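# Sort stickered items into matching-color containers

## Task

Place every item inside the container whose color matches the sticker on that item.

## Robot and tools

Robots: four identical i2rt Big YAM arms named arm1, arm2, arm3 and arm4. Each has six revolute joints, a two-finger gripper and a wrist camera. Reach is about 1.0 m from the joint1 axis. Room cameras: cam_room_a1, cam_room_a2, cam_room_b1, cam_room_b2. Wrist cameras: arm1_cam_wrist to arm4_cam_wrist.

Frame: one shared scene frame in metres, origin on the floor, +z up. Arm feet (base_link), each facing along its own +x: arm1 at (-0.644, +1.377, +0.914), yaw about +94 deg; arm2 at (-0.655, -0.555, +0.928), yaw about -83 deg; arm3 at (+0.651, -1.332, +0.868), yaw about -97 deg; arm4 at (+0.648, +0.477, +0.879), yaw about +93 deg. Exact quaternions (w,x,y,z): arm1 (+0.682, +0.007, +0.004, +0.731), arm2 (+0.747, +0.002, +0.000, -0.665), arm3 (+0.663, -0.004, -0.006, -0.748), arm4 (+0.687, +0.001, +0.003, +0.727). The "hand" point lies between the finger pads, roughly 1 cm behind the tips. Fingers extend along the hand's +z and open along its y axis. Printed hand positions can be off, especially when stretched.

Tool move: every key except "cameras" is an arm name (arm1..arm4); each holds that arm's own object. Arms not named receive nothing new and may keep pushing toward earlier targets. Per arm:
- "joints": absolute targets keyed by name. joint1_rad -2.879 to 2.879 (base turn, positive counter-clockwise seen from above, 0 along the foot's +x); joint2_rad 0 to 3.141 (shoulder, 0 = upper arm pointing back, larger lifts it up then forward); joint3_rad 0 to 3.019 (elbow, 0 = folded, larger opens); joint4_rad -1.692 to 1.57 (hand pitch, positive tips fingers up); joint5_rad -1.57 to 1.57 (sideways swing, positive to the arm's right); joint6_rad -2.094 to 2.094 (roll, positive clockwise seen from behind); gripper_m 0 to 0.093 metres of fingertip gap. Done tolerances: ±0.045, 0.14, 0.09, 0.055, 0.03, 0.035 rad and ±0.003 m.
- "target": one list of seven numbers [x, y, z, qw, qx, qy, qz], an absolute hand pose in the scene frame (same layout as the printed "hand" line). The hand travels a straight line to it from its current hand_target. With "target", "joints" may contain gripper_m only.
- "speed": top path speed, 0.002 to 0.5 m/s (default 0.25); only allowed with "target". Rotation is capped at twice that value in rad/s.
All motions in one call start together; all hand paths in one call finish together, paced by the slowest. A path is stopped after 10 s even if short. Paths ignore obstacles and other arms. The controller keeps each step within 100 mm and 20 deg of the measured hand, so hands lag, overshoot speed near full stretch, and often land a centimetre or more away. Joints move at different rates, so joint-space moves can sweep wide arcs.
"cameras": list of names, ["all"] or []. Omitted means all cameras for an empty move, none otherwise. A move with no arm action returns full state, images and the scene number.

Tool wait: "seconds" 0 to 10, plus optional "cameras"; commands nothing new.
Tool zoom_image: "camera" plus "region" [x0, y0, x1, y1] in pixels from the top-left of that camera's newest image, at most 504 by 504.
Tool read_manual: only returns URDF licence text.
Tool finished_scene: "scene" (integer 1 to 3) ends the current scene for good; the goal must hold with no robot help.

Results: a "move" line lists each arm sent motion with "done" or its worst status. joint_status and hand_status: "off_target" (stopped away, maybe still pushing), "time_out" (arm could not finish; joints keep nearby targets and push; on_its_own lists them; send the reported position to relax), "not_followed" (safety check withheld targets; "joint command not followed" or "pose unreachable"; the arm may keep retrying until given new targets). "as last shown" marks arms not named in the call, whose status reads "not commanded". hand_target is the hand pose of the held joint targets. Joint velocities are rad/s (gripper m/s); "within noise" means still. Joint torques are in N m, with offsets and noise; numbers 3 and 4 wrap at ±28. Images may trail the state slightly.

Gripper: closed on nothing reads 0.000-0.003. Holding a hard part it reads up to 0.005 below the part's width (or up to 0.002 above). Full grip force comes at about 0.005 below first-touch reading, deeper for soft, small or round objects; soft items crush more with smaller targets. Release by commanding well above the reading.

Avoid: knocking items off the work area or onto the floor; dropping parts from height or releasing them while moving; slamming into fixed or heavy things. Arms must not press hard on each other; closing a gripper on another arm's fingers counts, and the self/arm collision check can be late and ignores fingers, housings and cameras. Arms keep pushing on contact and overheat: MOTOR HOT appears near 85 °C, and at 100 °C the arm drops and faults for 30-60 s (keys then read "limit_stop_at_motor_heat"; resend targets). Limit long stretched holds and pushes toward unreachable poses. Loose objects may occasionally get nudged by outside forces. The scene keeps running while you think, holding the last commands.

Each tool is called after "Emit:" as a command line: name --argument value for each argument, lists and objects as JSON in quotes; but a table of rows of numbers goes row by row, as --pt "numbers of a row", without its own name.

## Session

Emit:
move

Scene clock: 0.00 s.
Joint torques (N m): no reading
Motor temperatures (°C): arm1=[20 23 27 23 21 21 21] | arm2=[23 24 26 22 22 20 23] | arm3=[24 23 23 23 24 23 23] | arm4=[22 22 24 22 24 21 24]
Heat: arm1: hottest joint3_rad 27 °C; arm2: hottest joint3_rad 26 °C; arm3: hottest joint1_rad 24 °C; arm4: hottest joint3_rad 24 °C.
Joint velocities: within noise
arm1.joint_positions: joint1_rad=+0.263 joint2_rad=+0.541 joint3_rad=+1.448 joint4_rad=-1.274 joint5_rad=+0.156 joint6_rad=+0.460 gripper_m=+0.09396
arm1.joint_status: not commanded
arm1.hand: x=-0.6726 y=+1.5709 z=+1.5115 quat_wxyz=(-0.269, +0.505, -0.648, -0.503) (m; scene frame)
arm1.hand_target: x=-0.6710 y=+1.5670 z=+1.5236 quat_wxyz=(-0.273, +0.499, -0.642, -0.514) (m; scene frame)
arm1.hand_status: not commanded
arm2.joint_positions: joint1_rad=+0.198 joint2_rad=+0.259 joint3_rad=+1.632 joint4_rad=-1.245 joint5_rad=-0.167 joint6_rad=+0.724 gripper_m=+0.09396
arm2.joint_status: not commanded
arm2.hand: x=-0.6318 y=-0.5412 z=+1.6271 quat_wxyz=(-0.736, -0.518, -0.413, +0.142) (m; scene frame)
arm2.hand_target: x=-0.6338 y=-0.5350 z=+1.6303 quat_wxyz=(-0.741, -0.512, -0.410, +0.144) (m; scene frame)
arm2.hand_status: not commanded
arm3.joint_positions: joint1_rad=-0.202 joint2_rad=+0.522 joint3_rad=+1.369 joint4_rad=-1.376 joint5_rad=-0.141 joint6_rad=+0.009 gripper_m=+0.09396
arm3.joint_status: not commanded
arm3.hand: x=+0.6119 y=-1.5148 z=+1.4102 quat_wxyz=(-0.346, -0.682, -0.528, +0.369) (m; scene frame)
arm3.hand_target: x=+0.6127 y=-1.5121 z=+1.4202 quat_wxyz=(-0.352, -0.676, -0.525, +0.378) (m; scene frame)
arm3.hand_status: not commanded
arm4.joint_positions: joint1_rad=+0.128 joint2_rad=+0.492 joint3_rad=+1.422 joint4_rad=-1.388 joint5_rad=-0.180 joint6_rad=-0.624 gripper_m=+0.09396
arm4.joint_status: not commanded
arm4.hand: x=+0.5895 y=+0.6391 z=+1.4459 quat_wxyz=(-0.401, +0.802, -0.272, -0.348) (m; scene frame)
arm4.hand_target: x=+0.5903 y=+0.6352 z=+1.4556 quat_wxyz=(-0.410, +0.797, -0.269, -0.353) (m; scene frame)
arm4.hand_status: not commanded
pictures: arm1_cam_wrist, arm2_cam_wrist, arm3_cam_wrist, arm4_cam_wrist, cam_room_a1, cam_room_a2, cam_room_b1, cam_room_b2
Images, in order (width x height): arm1_cam_wrist 672x504, arm2_cam_wrist 672x504, arm3_cam_wrist 672x504, arm4_cam_wrist 672x504, cam_room_a1 672x504, cam_room_a2 672x504, cam_room_b1 672x504, cam_room_b2 672x504.

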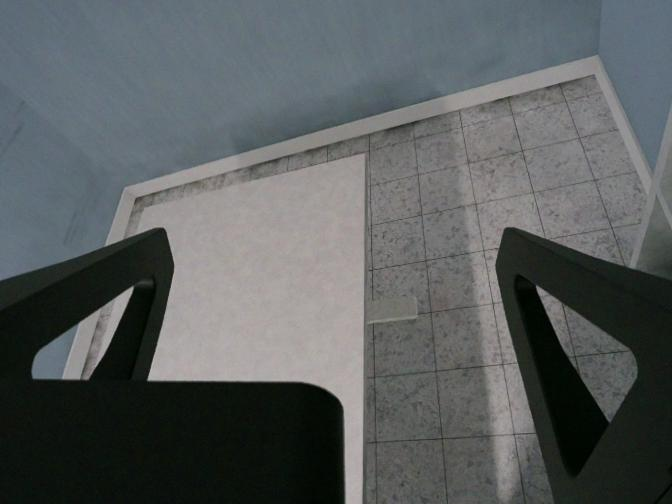

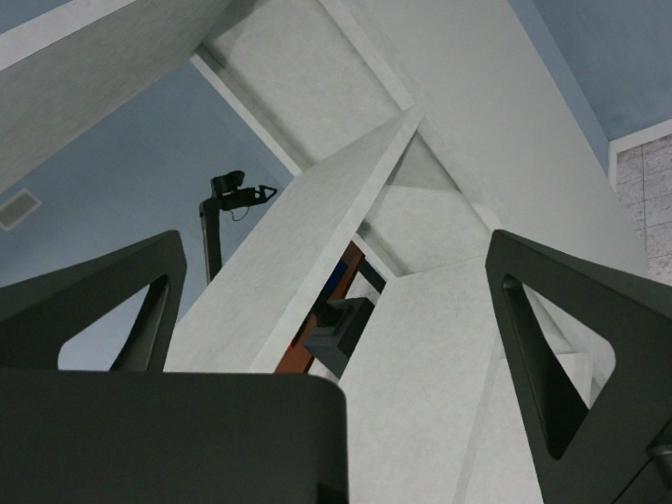

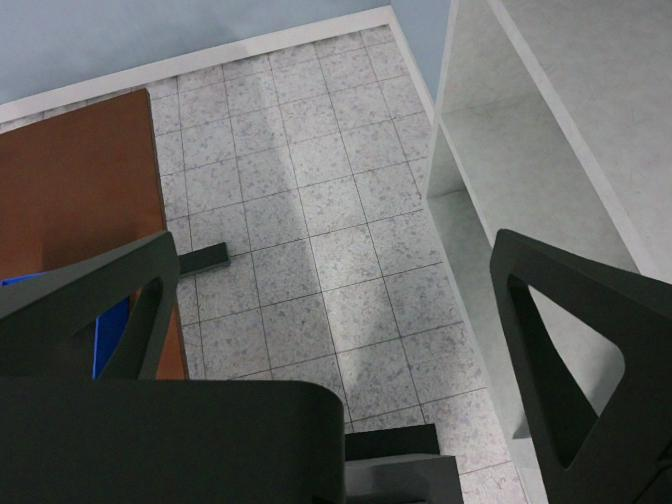

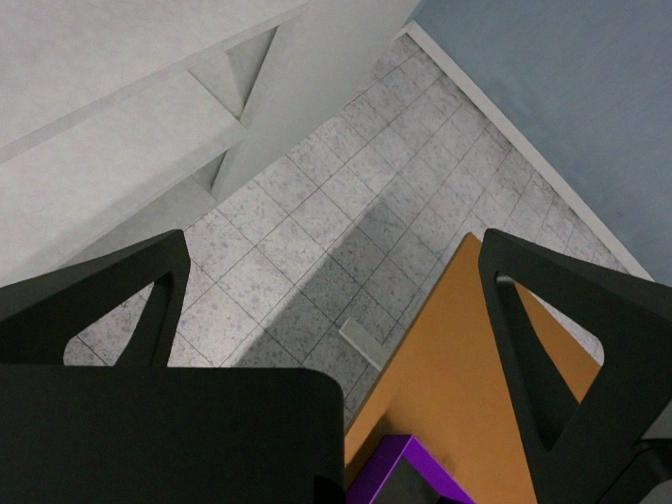

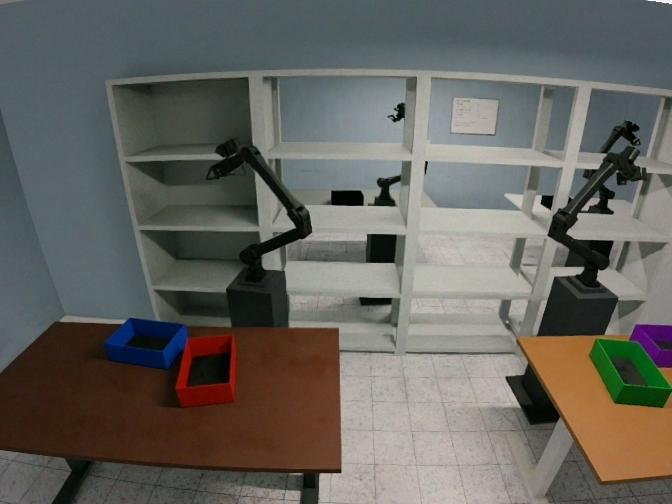

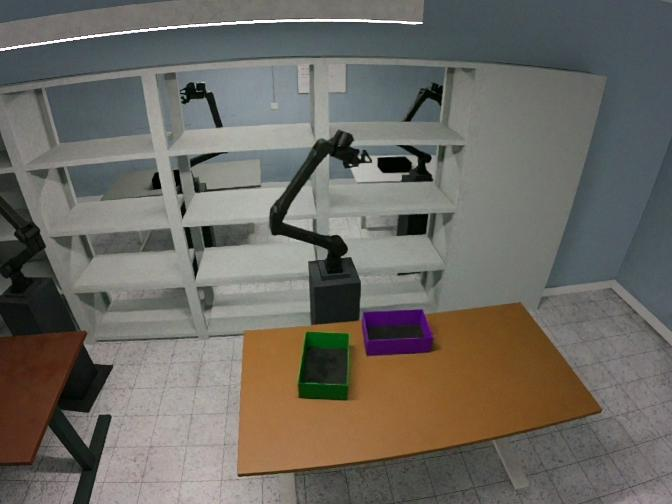

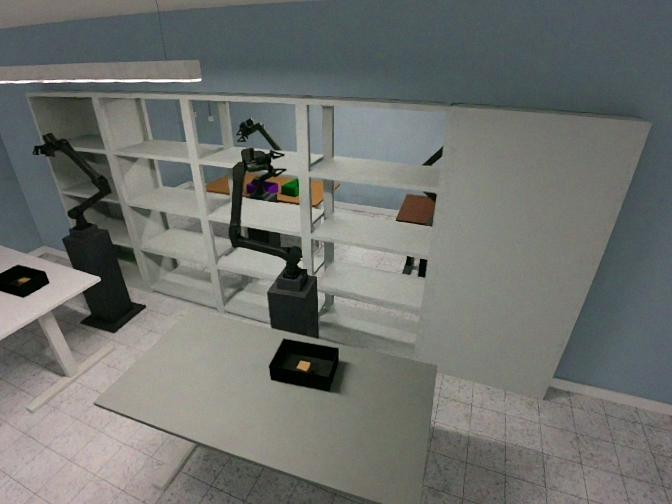

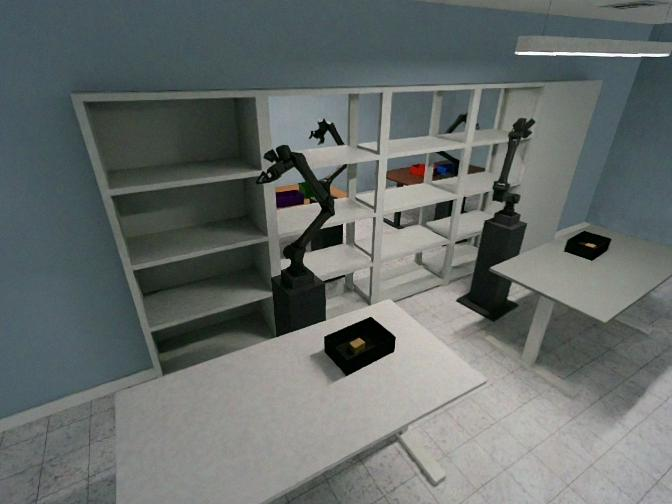

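Emit:
zoom_image --camera "cam_room_b1" --region '[260, 330, 350, 400]'

Emit:
zoom_image --camera "cam_room_b2" --region '[315, 310, 405, 380]'

Emit:
zoom_image --camera "cam_room_b1" --region '[0, 255, 60, 305]'

Emit:
zoom_image --camera "cam_room_b2" --region '[560, 225, 620, 275]'

Emit:
move --arm1 '{"joints": {"joint1_rad": 1.75, "joint2_rad": 0.56, "joint3_rad": 1.4, "joint4_rad": -1.6, "joint5_rad": 0, "joint6_rad": 0}}' --arm2 '{"joints": {"joint1_rad": -1.5, "joint2_rad": 0.56, "joint3_rad": 1.4, "joint4_rad": -1.6, "joint5_rad": 0, "joint6_rad": 0}}' --arm3 '{"joints": {"joint1_rad": 1.7, "joint2_rad": 0.56, "joint3_rad": 1.4, "joint4_rad": -1.6, "joint5_rad": 0, "joint6_rad": 0}}' --arm4 '{"joints": {"joint1_rad": -1.55, "joint2_rad": 0.56, "joint3_rad": 1.4, "joint4_rad": -1.6, "joint5_rad": 0, "joint6_rad": 0}}' --cameras '["arm1_cam_wrist", "arm2_cam_wrist", "arm3_cam_wrist", "arm4_cam_wrist"]'

Emit:
zoom_image --camera "arm1_cam_wrist" --region '[220, 30, 460, 210]'

Emit:
zoom_image --camera "arm2_cam_wrist" --region '[220, 30, 460, 210]'

Scaled by 5.600.

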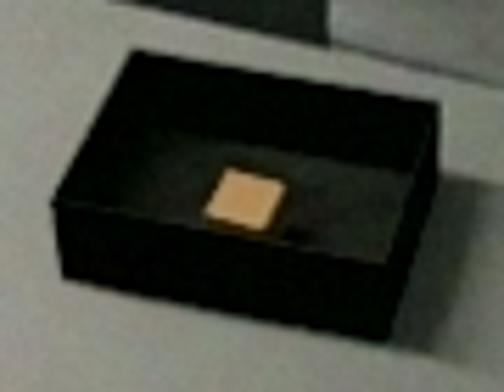

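Scaled by 5.600.

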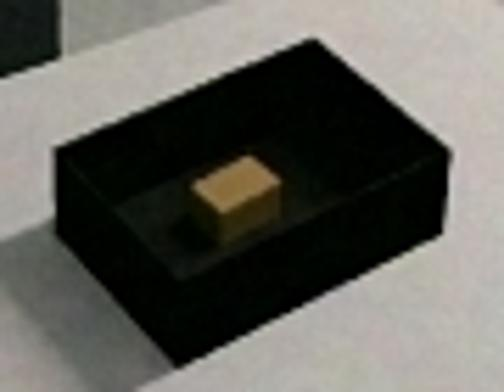

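Scaled by 8.400.

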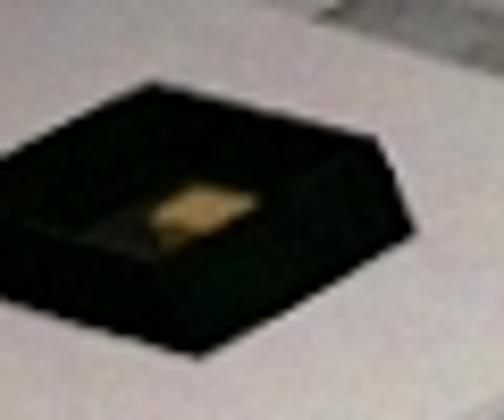

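Scaled by 8.400.

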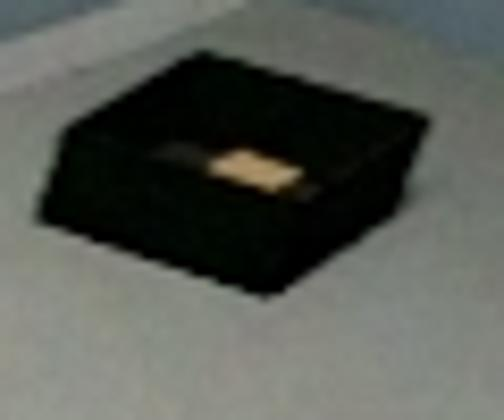

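Scene clock: 13.60 s.
Joint torques (N m): arm1=[-1.03 5.3 8.99 1.16 0.01 -0.05] | arm2=[0.32 2.32 10.55 1.65 0.04 -0.08] | arm3=[2.08 2.84 10.1 1.09 0.04 -0.11] | arm4=[0.79 2.37 7.31 0.77 0.12 0.14]
Motor temperatures (°C): arm1=[20 23 28 23 21 21 21] | arm2=[23 24 27 22 22 20 23] | arm3=[24 23 25 23 24 23 23] | arm4=[22 22 25 22 24 21 24]
Heat: arm1: hottest joint3_rad 28 °C; arm2: hottest joint3_rad 27 °C; arm3: hottest joint3_rad 25 °C; arm4: hottest joint3_rad 25 °C.
move: arm1 done; arm2 done; arm3 done; arm4 done
Joint velocities: within noise
arm1.joint_positions: joint1_rad=+1.742 joint2_rad=+0.556 joint3_rad=+1.394 joint4_rad=-1.591 joint5_rad=+0.000 joint6_rad=+0.008 gripper_m=+0.09398
arm1.joint_status: all done
arm1.hand: x=-0.8035 y=+1.3354 z=+1.4187 quat_wxyz=(+0.047, +0.908, +0.107, -0.401) (m; scene frame)
arm1.hand_target: x=-0.8024 y=+1.3343 z=+1.4192 quat_wxyz=(+0.047, +0.909, +0.114, -0.398) (m; scene frame)
arm1.hand_status: not commanded
arm2.joint_positions: joint1_rad=-1.495 joint2_rad=+0.555 joint3_rad=+1.379 joint4_rad=-1.587 joint5_rad=-0.001 joint6_rad=+0.014 gripper_m=+0.09400
arm2.joint_status: all done
arm2.hand: x=-0.8275 y=-0.5902 z=+1.4245 quat_wxyz=(-0.040, -0.916, -0.083, +0.390) (m; scene frame)
arm2.hand_target: x=-0.8249 y=-0.5885 z=+1.4305 quat_wxyz=(-0.035, -0.915, -0.087, +0.392) (m; scene frame)
arm2.hand_status: not commanded
arm3.joint_positions: joint1_rad=+1.689 joint2_rad=+0.560 joint3_rad=+1.369 joint4_rad=-1.591 joint5_rad=+0.000 joint6_rad=+0.007 gripper_m=+0.09398
arm3.joint_status: all done
arm3.hand: x=+0.8270 y=-1.3258 z=+1.3583 quat_wxyz=(-0.384, -0.002, -0.923, +0.006) (m; scene frame)
arm3.hand_target: x=+0.8222 y=-1.3237 z=+1.3704 quat_wxyz=(-0.395, +0.007, -0.919, +0.005) (m; scene frame)
arm3.hand_status: not commanded
arm4.joint_positions: joint1_rad=-1.546 joint2_rad=+0.567 joint3_rad=+1.393 joint4_rad=-1.587 joint5_rad=-0.002 joint6_rad=-0.013 gripper_m=+0.09398
arm4.joint_status: all done
arm4.hand: x=+0.8271 y=+0.4933 z=+1.3792 quat_wxyz=(-0.391, +0.044, -0.919, -0.013) (m; scene frame)
arm4.hand_target: x=+0.8216 y=+0.4918 z=+1.3812 quat_wxyz=(-0.392, +0.036, -0.919, -0.014) (m; scene frame)
arm4.hand_status: not commanded
pictures: arm1_cam_wrist, arm2_cam_wrist, arm3_cam_wrist, arm4_cam_wrist
Images, in order (width x height): arm1_cam_wrist 672x504, arm2_cam_wrist 672x504, arm3_cam_wrist 672x504, arm4_cam_wrist 672x504.

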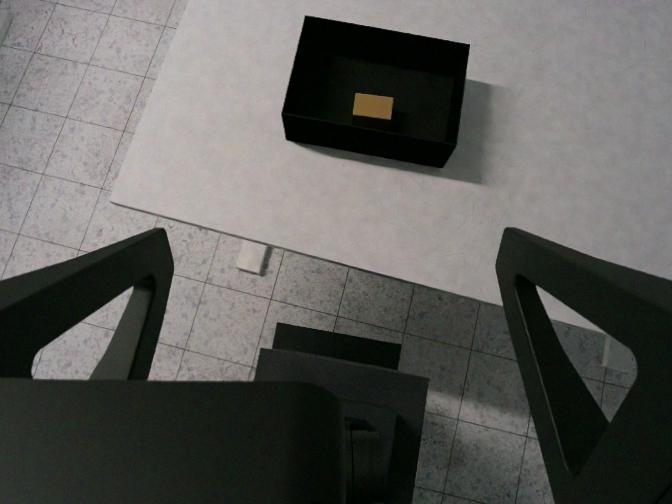

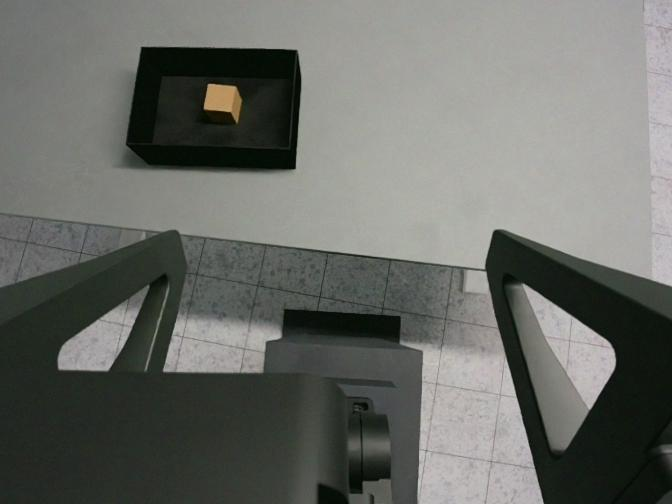

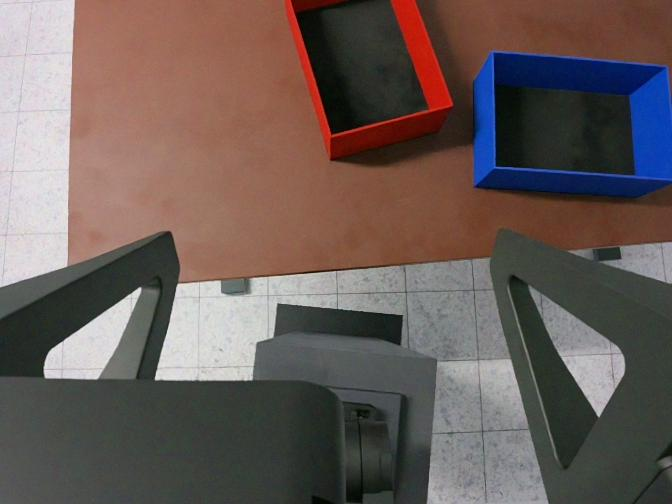

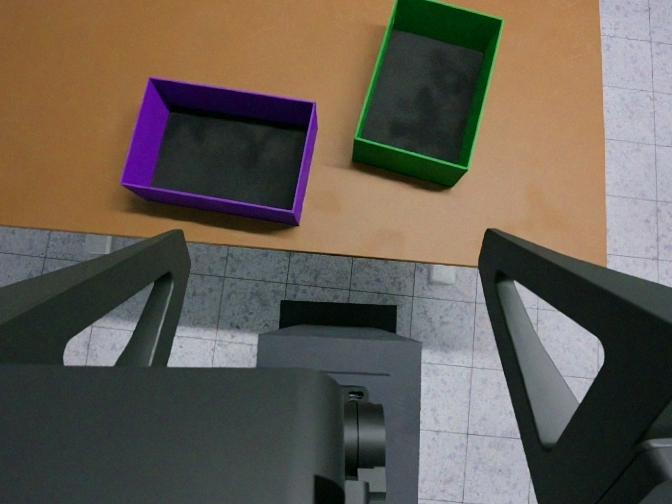

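Scaled by 2.100.

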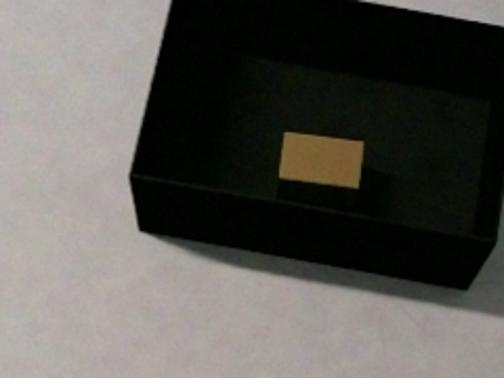

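Scaled by 2.100.

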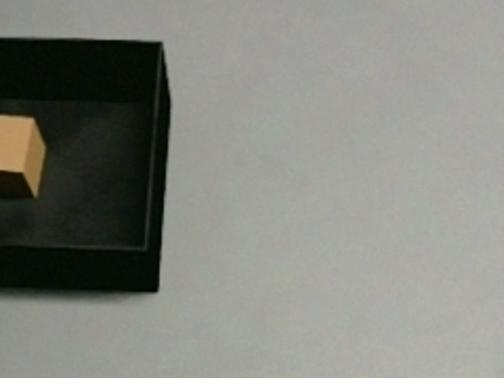

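Emit:
move --arm1 '{"target": [-1.250, 1.306, 0.885, -0.0068, -0.9867, -0.0431, 0.1562], "speed": 0.3}' --arm2 '{"target": [-1.183, -0.898, 0.88, -0.0122, -0.9710, -0.0509, 0.2331], "speed": 0.3}' --cameras '["arm1_cam_wrist", "arm2_cam_wrist"]'

Scene clock: 40.80 s.
Joint torques (N m): arm1=[-2.9 -15.91 12.51 1.03 0.09 0.11] | arm2=[1.55 -18.9 12 1.8 0.1 0.22] | arm3=[2.14 3.02 10.11 1.07 0.05 -0.11] | arm4=[0.62 2.08 7.34 0.62 0.16 0.17]
Motor temperatures (°C): arm1=[20 23 30 23 21 21 21] | arm2=[23 24 29 22 22 20 23] | arm3=[24 23 28 23 24 23 23] | arm4=[22 22 28 22 24 21 24]
Heat: arm1: hottest joint3_rad 30 °C; arm2: hottest joint3_rad 29 °C; arm3: hottest joint3_rad 28 °C; arm4: hottest joint3_rad 28 °C.
move: arm1 off_target; arm2 off_target
Joint velocities: within noise
arm1.joint_positions: joint1_rad=+1.633 joint2_rad=+2.013 joint3_rad=+1.260 joint4_rad=-0.573 joint5_rad=+0.004 joint6_rad=+0.024 gripper_m=+0.09398
arm1.joint_status: not commanded
arm1.hand: x=-1.2239 y=+1.3023 z=+0.8649 quat_wxyz=(+0.006, +0.990, +0.053, -0.130) (m; scene frame)
arm1.hand_target: x=-1.2487 y=+1.3062 z=+0.8858 quat_wxyz=(+0.007, +0.987, +0.043, -0.156) (m; scene frame)
arm1.hand_status: off_target (0.033 m and 3.3 deg from the pose sent, 0.696 m and 30.8 deg at the start)
arm2.joint_positions: joint1_rad=-1.056 joint2_rad=+2.019 joint3_rad=+1.230 joint4_rad=-0.406 joint5_rad=+0.235 joint6_rad=+0.472 gripper_m=+0.09400
arm2.joint_status: not commanded
arm2.hand: x=-1.1678 y=-0.8796 z=+0.8710 quat_wxyz=(+0.003, -0.974, -0.056, +0.217) (m; scene frame)
arm2.hand_target: x=-1.1820 y=-0.8975 z=+0.8807 quat_wxyz=(-0.012, -0.971, -0.051, +0.233) (m; scene frame)
arm2.hand_status: off_target (0.026 m and 2.6 deg from the pose sent, 0.719 m and 19.7 deg at the start)
arm3, arm4: as last shown
pictures: arm1_cam_wrist, arm2_cam_wrist
Images, in order (width x height): arm1_cam_wrist 672x504, arm2_cam_wrist 672x504.

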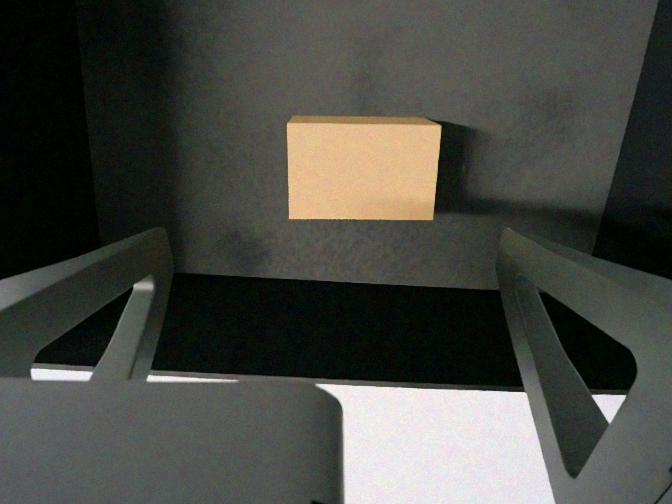

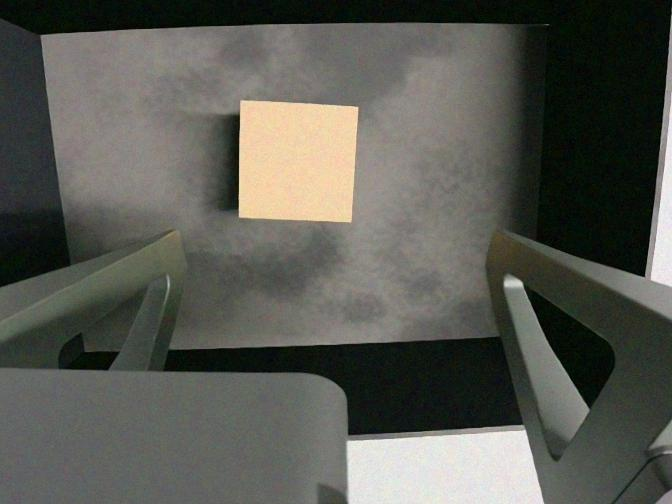

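Emit:
move --arm1 '{"target": [-1.2475, 1.3215, 0.815, -0.0068, -0.9867, -0.0431, 0.1562], "speed": 0.15}' --arm2 '{"target": [-1.172, -0.917, 0.82, -0.0070, -0.9729, -0.0297, 0.2291], "speed": 0.15, "joints": {"gripper_m": 0.084}}' --cameras '["arm1_cam_wrist", "arm2_cam_wrist"]'

Scene clock: 64.03 s.
Joint torques (N m): arm1=[-2.32 -15.91 9.01 1.4 -0.04 -0.07] | arm2=[0.97 -19.19 10.99 2.14 0.43 0.21] | arm3=[2.02 2.84 10.1 1.07 0.05 -0.11] | arm4=[0.44 2.73 7.43 0.68 0.16 0.15]
Motor temperatures (°C): arm1=[20 25 33 23 21 21 21] | arm2=[23 25 32 22 22 20 23] | arm3=[24 23 29 23 24 23 23] | arm4=[21 22 29 22 24 21 24]
Heat: arm1: hottest joint3_rad 33 °C; arm2: hottest joint3_rad 32 °C; arm3: hottest joint3_rad 29 °C; arm4: hottest joint3_rad 29 °C.
move: arm1 off_target; arm2 off_target
Joint velocities: within noise
arm1.joint_positions: joint1_rad=+1.603 joint2_rad=+2.127 joint3_rad=+1.260 joint4_rad=-0.436 joint5_rad=+0.000 joint6_rad=+0.015 gripper_m=+0.09398
arm1.joint_status: not commanded
arm1.hand: x=-1.2349 y=+1.3184 z=+0.8090 quat_wxyz=(+0.006, +0.989, +0.043, -0.141) (m; scene frame)
arm1.hand_target: x=-1.2472 y=+1.3216 z=+0.8152 quat_wxyz=(+0.007, +0.987, +0.043, -0.156) (m; scene frame)
arm1.hand_status: off_target (0.014 m and 1.7 deg from the pose sent, 0.058 m and 3.3 deg at the start)
arm2.joint_positions: joint1_rad=-1.008 joint2_rad=+2.137 joint3_rad=+1.255 joint4_rad=-0.339 joint5_rad=+0.258 joint6_rad=+0.556 gripper_m=+0.08409
arm2.joint_status: all done
arm2.hand: x=-1.1559 y=-0.9021 z=+0.8172 quat_wxyz=(+0.005, -0.976, -0.038, +0.213) (m; scene frame)
arm2.hand_target: x=-1.1711 y=-0.9163 z=+0.8205 quat_wxyz=(-0.007, -0.973, -0.030, +0.229) (m; scene frame)
arm2.hand_status: off_target (0.022 m and 2.5 deg from the pose sent, 0.063 m and 3.5 deg at the start)
arm3, arm4: as last shown
pictures: arm1_cam_wrist, arm2_cam_wrist
Images, in order (width x height): arm1_cam_wrist 672x504, arm2_cam_wrist 672x504.

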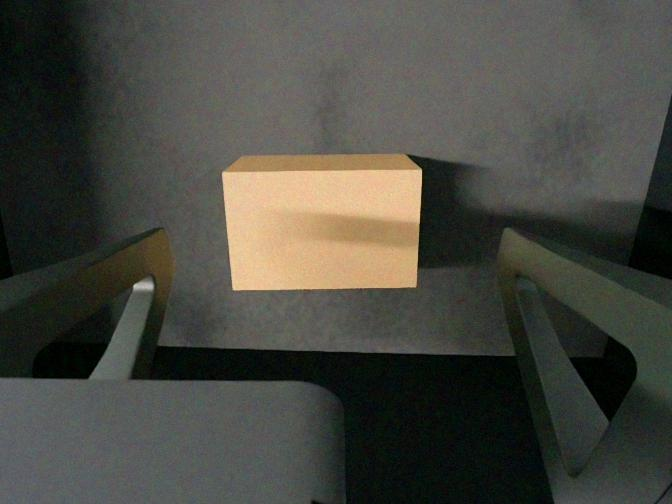

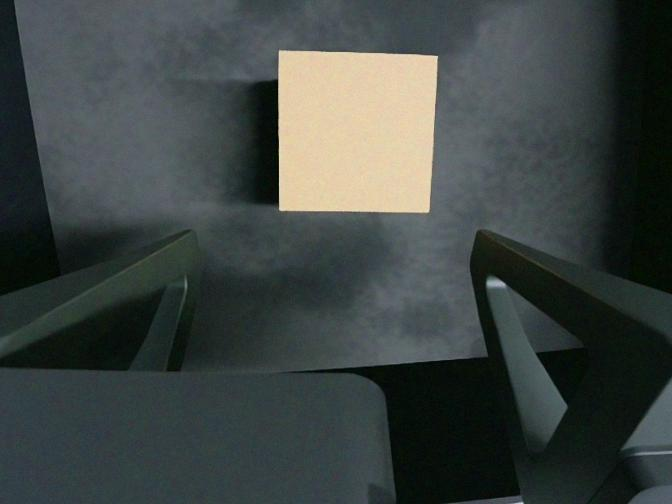

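Emit:
move --arm1 '{"target": [-1.2245, 1.313, 0.772, -0.0068, -0.9867, -0.0431, 0.1562], "speed": 0.12}' --arm2 '{"target": [-1.196, -0.908, 0.788, -0.0070, -0.9729, -0.0297, 0.2291], "speed": 0.12}' --cameras '["arm1_cam_wrist", "arm2_cam_wrist"]'

Scene clock: 80.67 s.
Joint torques (N m): arm1=[-0.79 -15.09 6.86 1.32 0.09 0.11] | arm2=[0.62 -19.19 10.84 2.04 0.08 -0.07] | arm3=[2.08 3.08 10.11 1.09 0.04 -0.11] | arm4=[0.44 2.73 7.43 0.83 0.14 0.2]
Motor temperatures (°C): arm1=[20 25 32 23 21 21 21] | arm2=[23 25 31 22 22 20 23] | arm3=[24 23 29 23 24 23 23] | arm4=[21 22 30 22 24 21 24]
Heat: arm1: hottest joint3_rad 32 °C; arm2: hottest joint3_rad 31 °C; arm3: hottest joint3_rad 29 °C; arm4: hottest joint3_rad 30 °C.
move: arm1 done; arm2 off_target
Joint velocities: within noise
arm1.joint_positions: joint1_rad=+1.603 joint2_rad=+2.174 joint3_rad=+1.203 joint4_rad=-0.313 joint5_rad=+0.002 joint6_rad=+0.018 gripper_m=+0.09398
arm1.joint_status: not commanded
arm1.hand: x=-1.2211 y=+1.3201 z=+0.7732 quat_wxyz=(+0.006, +0.988, +0.041, -0.150) (m; scene frame)
arm1.hand_target: x=-1.2244 y=+1.3131 z=+0.7721 quat_wxyz=(+0.007, +0.987, +0.043, -0.156) (m; scene frame)
arm1.hand_status: done (0.008 m and 0.8 deg from the pose sent, 0.039 m and 1.7 deg at the start)
arm2.joint_positions: joint1_rad=-1.040 joint2_rad=+2.216 joint3_rad=+1.307 joint4_rad=-0.294 joint5_rad=+0.251 joint6_rad=+0.549 gripper_m=+0.08409
arm2.joint_status: not commanded
arm2.hand: x=-1.1803 y=-0.8974 z=+0.7907 quat_wxyz=(+0.001, -0.976, -0.025, +0.218) (m; scene frame)
arm2.hand_target: x=-1.1954 y=-0.9076 z=+0.7887 quat_wxyz=(-0.007, -0.973, -0.030, +0.229) (m; scene frame)
arm2.hand_status: off_target (0.019 m and 1.6 deg from the pose sent, 0.050 m and 2.5 deg at the start)
arm3, arm4: as last shown
pictures: arm1_cam_wrist, arm2_cam_wrist
Images, in order (width x height): arm1_cam_wrist 672x504, arm2_cam_wrist 672x504.

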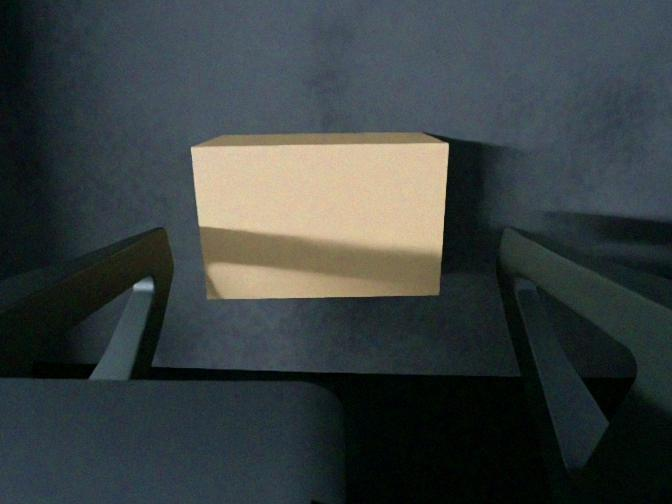

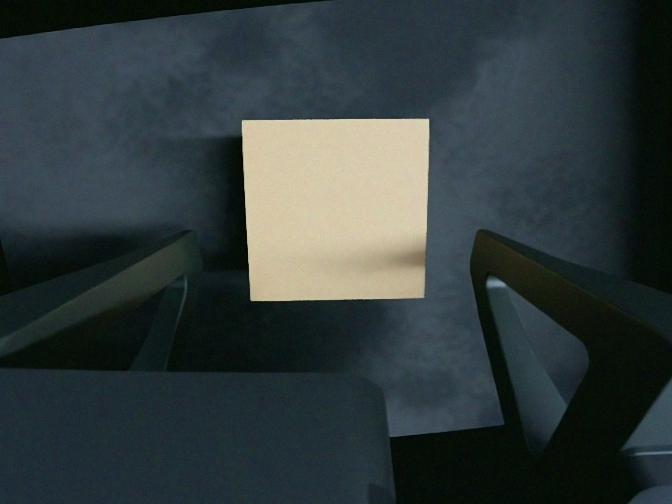

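Emit:
move --arm1 '{"target": [-1.2225, 1.306, 0.735, -0.0068, -0.9867, -0.0431, 0.1562], "speed": 0.1}' --arm2 '{"target": [-1.2005, -0.9075, 0.746, -0.0070, -0.9729, -0.0297, 0.2291], "speed": 0.1}' --cameras '["arm1_cam_wrist", "arm2_cam_wrist"]'

Scene clock: 89.00 s.
Joint torques (N m): arm1=[-0.85 -14.97 7.31 1.42 0.14 0.12] | arm2=[0.21 -20.01 10.06 2.13 0.09 -0.07] | arm3=[2.14 2.96 10.1 1.09 0.04 -0.12] | arm4=[0.03 2.55 7.43 0.76 0.14 0.14]
Motor temperatures (°C): arm1=[20 25 32 23 21 21 21] | arm2=[23 26 31 22 22 20 23] | arm3=[24 23 30 23 24 23 23] | arm4=[21 22 30 22 24 21 24]
Heat: arm1: hottest joint3_rad 32 °C; arm2: hottest joint3_rad 31 °C; arm3: hottest joint3_rad 30 °C; arm4: hottest joint3_rad 30 °C.
move: arm1 off_target; arm2 off_target
Joint velocities: within noise
arm1.joint_positions: joint1_rad=+1.619 joint2_rad=+2.254 joint3_rad=+1.203 joint4_rad=-0.243 joint5_rad=+0.006 joint6_rad=+0.032 gripper_m=+0.09398
arm1.joint_status: not commanded
arm1.hand: x=-1.2137 y=+1.3125 z=+0.7338 quat_wxyz=(+0.006, +0.988, +0.042, -0.145) (m; scene frame)
arm1.hand_target: x=-1.2223 y=+1.3061 z=+0.7352 quat_wxyz=(+0.007, +0.987, +0.043, -0.156) (m; scene frame)
arm1.hand_status: off_target (0.011 m and 1.3 deg from the pose sent, 0.041 m and 0.8 deg at the start)
arm2.joint_positions: joint1_rad=-1.040 joint2_rad=+2.311 joint3_rad=+1.341 joint4_rad=-0.233 joint5_rad=+0.249 joint6_rad=+0.544 gripper_m=+0.08409
arm2.joint_status: not commanded
arm2.hand: x=-1.1837 y=-0.9004 z=+0.7489 quat_wxyz=(+0.001, -0.976, -0.028, +0.218) (m; scene frame)
arm2.hand_target: x=-1.1998 y=-0.9070 z=+0.7466 quat_wxyz=(-0.007, -0.973, -0.030, +0.229) (m; scene frame)
arm2.hand_status: off_target (0.018 m and 1.6 deg from the pose sent, 0.050 m and 1.6 deg at the start)
arm3, arm4: as last shown
pictures: arm1_cam_wrist, arm2_cam_wrist
Images, in order (width x height): arm1_cam_wrist 672x504, arm2_cam_wrist 672x504.

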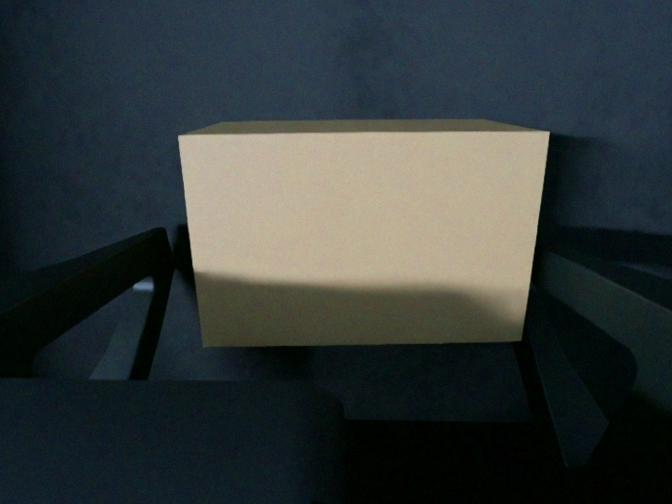

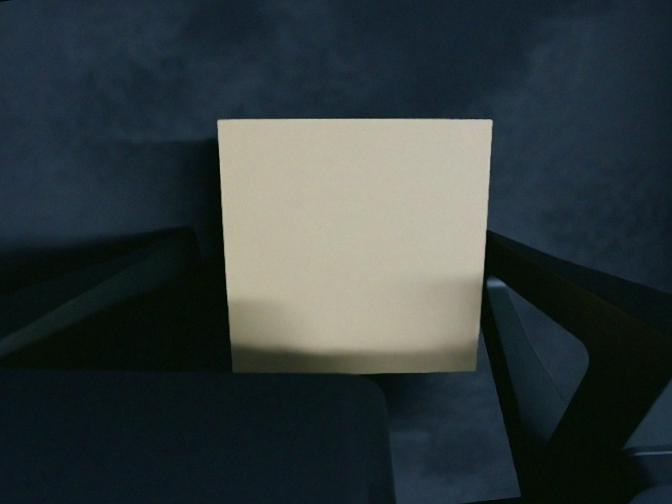

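Emit:
move --arm1 '{"joints": {"gripper_m": 0.058}}' --arm2 '{"joints": {"gripper_m": 0.046}}' --cameras '["arm1_cam_wrist", "arm2_cam_wrist"]'

Emit:
move --arm1 '{"target": [-1.222, 1.310, 0.95, -0.0068, -0.9867, -0.0431, 0.1562], "speed": 0.2}' --arm2 '{"target": [-1.195, -0.905, 0.95, -0.0070, -0.9729, -0.0297, 0.2291], "speed": 0.2}'

Emit:
move --arm1 '{"joints": {"joint1_rad": 1.6, "joint2_rad": 0.921, "joint3_rad": 1.192, "joint4_rad": 0.2, "joint5_rad": 0, "joint6_rad": 0}}' --arm2 '{"joints": {"joint1_rad": -1.3, "joint2_rad": 0.921, "joint3_rad": 1.192, "joint4_rad": 0.2, "joint5_rad": 0, "joint6_rad": 0}}' --cameras '["cam_room_b1", "cam_room_b2"]'

Scene clock: 104.97 s.
Joint torques (N m): arm1=[-0.67 -15.56 7.21 1.44 0.07 0.11] | arm2=[0.09 -20.07 10.06 2.13 0.15 -0.07] | arm3=[2.02 2.96 10.14 1.1 0.05 -0.11] | arm4=[-0.15 2.55 7.34 0.73 0.17 0.18]
Motor temperatures (°C): arm1=[20 25 31 23 21 21 21] | arm2=[23 26 32 22 22 20 23] | arm3=[24 23 30 23 24 23 23] | arm4=[21 22 30 22 24 21 24]
Heat: arm1: hottest joint3_rad 31 °C; arm2: hottest joint3_rad 32 °C; arm3: hottest joint3_rad 30 °C; arm4: hottest joint3_rad 30 °C.
move: arm1 off_target; arm2 off_target
Joint velocities: within noise
arm1.joint_positions: joint1_rad=+1.619 joint2_rad=+2.254 joint3_rad=+1.203 joint4_rad=-0.243 joint5_rad=+0.007 joint6_rad=+0.032 gripper_m=+0.06881
arm1.joint_status: gripper_m off_target (ended at +0.06884, target +0.05800)
arm1.hand: x=-1.2138 y=+1.3127 z=+0.7338 quat_wxyz=(+0.005, +0.988, +0.042, -0.145) (m; scene frame)
arm1.hand_target: x=-1.2224 y=+1.3061 z=+0.7352 quat_wxyz=(+0.007, +0.987, +0.043, -0.156) (m; scene frame)
arm1.hand_status: not commanded
arm2.joint_positions: joint1_rad=-1.040 joint2_rad=+2.311 joint3_rad=+1.341 joint4_rad=-0.232 joint5_rad=+0.248 joint6_rad=+0.544 gripper_m=+0.05300
arm2.joint_status: gripper_m off_target (ended at +0.05303, target +0.04600)
arm2.hand: x=-1.1840 y=-0.9010 z=+0.7491 quat_wxyz=(+0.000, -0.976, -0.028, +0.218) (m; scene frame)
arm2.hand_target: x=-1.1999 y=-0.9071 z=+0.7467 quat_wxyz=(-0.007, -0.973, -0.030, +0.229) (m; scene frame)
arm2.hand_status: not commanded
arm3, arm4: as last shown
pictures: arm1_cam_wrist, arm2_cam_wrist
Images, in order (width x height): arm1_cam_wrist 672x504, arm2_cam_wrist 672x504.

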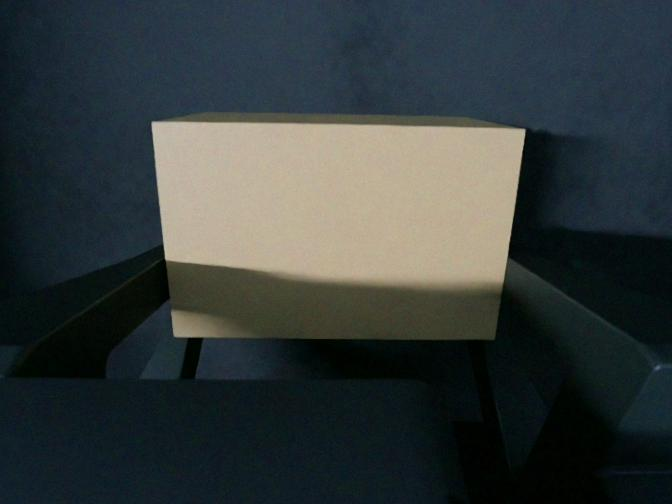

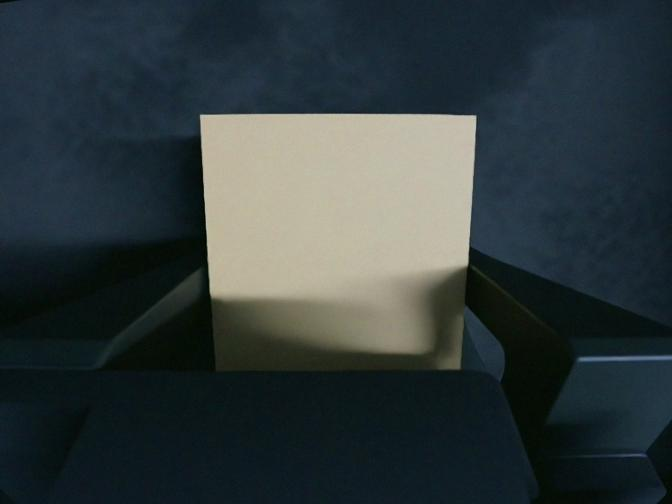

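Scene clock: 106.77 s.
Joint torques (N m): arm1=[-2.08 -15.15 13.38 0.62 -0.08 0.01] | arm2=[0.26 -21.19 12.44 0.95 0.17 -0.06] | arm3=[2.02 2.96 10.11 1.06 0.04 -0.12] | arm4=[0.62 2.2 7.41 0.66 0.15 0.17]
Motor temperatures (°C): arm1=[20 25 31 23 21 21 21] | arm2=[23 26 32 22 22 20 23] | arm3=[24 23 30 23 24 23 23] | arm4=[21 22 30 22 24 21 24]
Heat: arm1: hottest joint3_rad 31 °C; arm2: hottest joint3_rad 32 °C; arm3: hottest joint3_rad 30 °C; arm4: hottest joint3_rad 30 °C.
move: arm1 off_target; arm2 off_target
Joint velocities: within noise
arm1.joint_positions: joint1_rad=+1.619 joint2_rad=+1.860 joint3_rad=+1.212 joint4_rad=-0.676 joint5_rad=+0.007 joint6_rad=+0.033 gripper_m=+0.06881
arm1.joint_status: not commanded
arm1.hand: x=-1.2000 y=+1.3134 z=+0.9256 quat_wxyz=(+0.004, +0.991, +0.042, -0.131) (m; scene frame)
arm1.hand_target: x=-1.2208 y=+1.3103 z=+0.9505 quat_wxyz=(+0.007, +0.987, +0.043, -0.156) (m; scene frame)
arm1.hand_status: off_target (0.033 m and 3.0 deg from the pose sent, 0.216 m and 1.3 deg at the start)
arm2.joint_positions: joint1_rad=-1.040 joint2_rad=+1.961 joint3_rad=+1.341 joint4_rad=-0.584 joint5_rad=+0.248 joint6_rad=+0.544 gripper_m=+0.05300
arm2.joint_status: not commanded
arm2.hand: x=-1.1810 y=-0.8990 z=+0.9326 quat_wxyz=(+0.000, -0.976, -0.029, +0.217) (m; scene frame)
arm2.hand_target: x=-1.1945 y=-0.9047 z=+0.9503 quat_wxyz=(-0.007, -0.973, -0.030, +0.229) (m; scene frame)
arm2.hand_status: off_target (0.023 m and 1.6 deg from the pose sent, 0.201 m and 1.5 deg at the start)
arm3, arm4: as last shown
pictures: none

Scene clock: 108.47 s.
Joint torques (N m): arm1=[-3.08 -2.2 13.14 1.78 -0.04 -0.05] | arm2=[0.56 -5.42 12.53 2.29 -0.06 -0.08] | arm3=[2.08 2.96 10.11 1.13 0.04 -0.11] | arm4=[0.03 2.43 7.42 0.64 0.16 0.17]
Motor temperatures (°C): arm1=[20 25 31 23 21 21 21] | arm2=[23 26 32 22 22 20 23] | arm3=[24 23 30 23 24 23 23] | arm4=[21 22 30 22 24 21 24]
Heat: arm1: hottest joint3_rad 31 °C; arm2: hottest joint3_rad 32 °C; arm3: hottest joint3_rad 30 °C; arm4: hottest joint3_rad 30 °C.
move: arm1 done; arm2 done
Joint velocities: within noise
arm1.joint_positions: joint1_rad=+1.610 joint2_rad=+0.923 joint3_rad=+1.173 joint4_rad=+0.192 joint5_rad=+0.002 joint6_rad=+0.008 gripper_m=+0.06881
arm1.joint_status: all done
arm1.hand: x=-1.0726 y=+1.3286 z=+1.5949 quat_wxyz=(+0.048, +0.528, +0.028, -0.848) (m; scene frame)
arm1.hand_target: x=-1.0670 y=+1.3332 z=+1.6085 quat_wxyz=(+0.041, +0.515, +0.027, -0.856) (m; scene frame)
arm1.hand_status: not commanded
arm2.joint_positions: joint1_rad=-1.297 joint2_rad=+0.915 joint3_rad=+1.181 joint4_rad=+0.197 joint5_rad=+0.001 joint6_rad=+0.014 gripper_m=+0.05300
arm2.joint_status: all done
arm2.hand: x=-1.0593 y=-0.7226 z=+1.6101 quat_wxyz=(-0.170, -0.518, -0.099, +0.832) (m; scene frame)
arm2.hand_target: x=-1.0603 y=-0.7219 z=+1.6147 quat_wxyz=(-0.163, -0.514, -0.102, +0.836) (m; scene frame)
arm2.hand_status: not commanded
arm3, arm4: as last shown
pictures: cam_room_b1, cam_room_b2
Images, in order (width x height): cam_room_b1 672x504, cam_room_b2 672x504.

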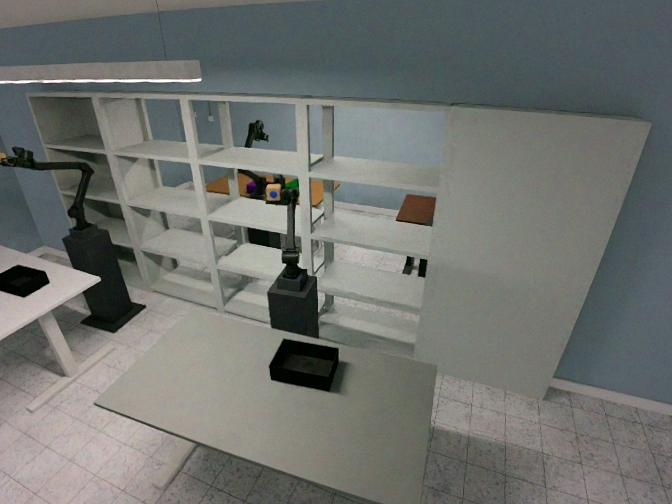

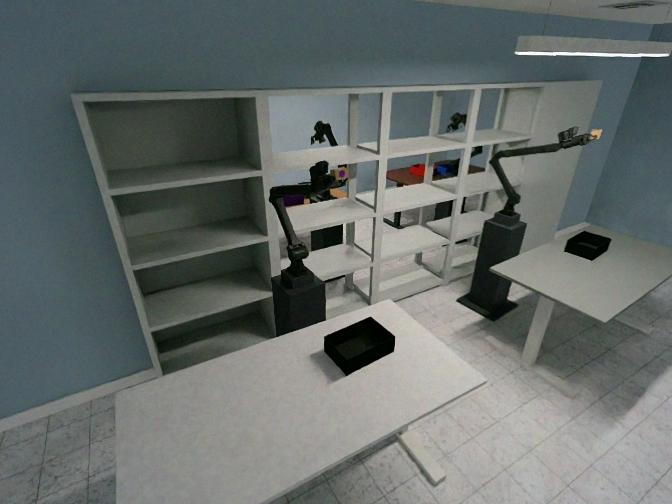

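Emit:
zoom_image --camera "cam_room_b1" --region '[250, 170, 310, 215]'

Emit:
zoom_image --camera "cam_room_b2" --region '[310, 150, 370, 195]'

Scaled by 8.400.

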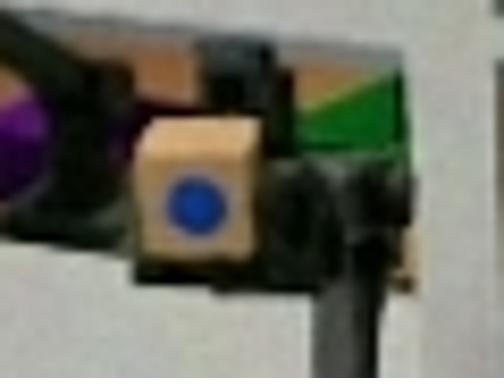

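Scaled by 8.400.

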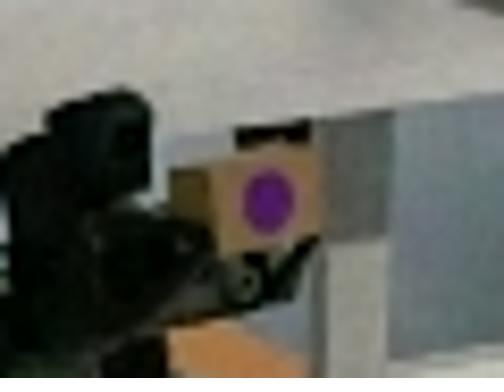

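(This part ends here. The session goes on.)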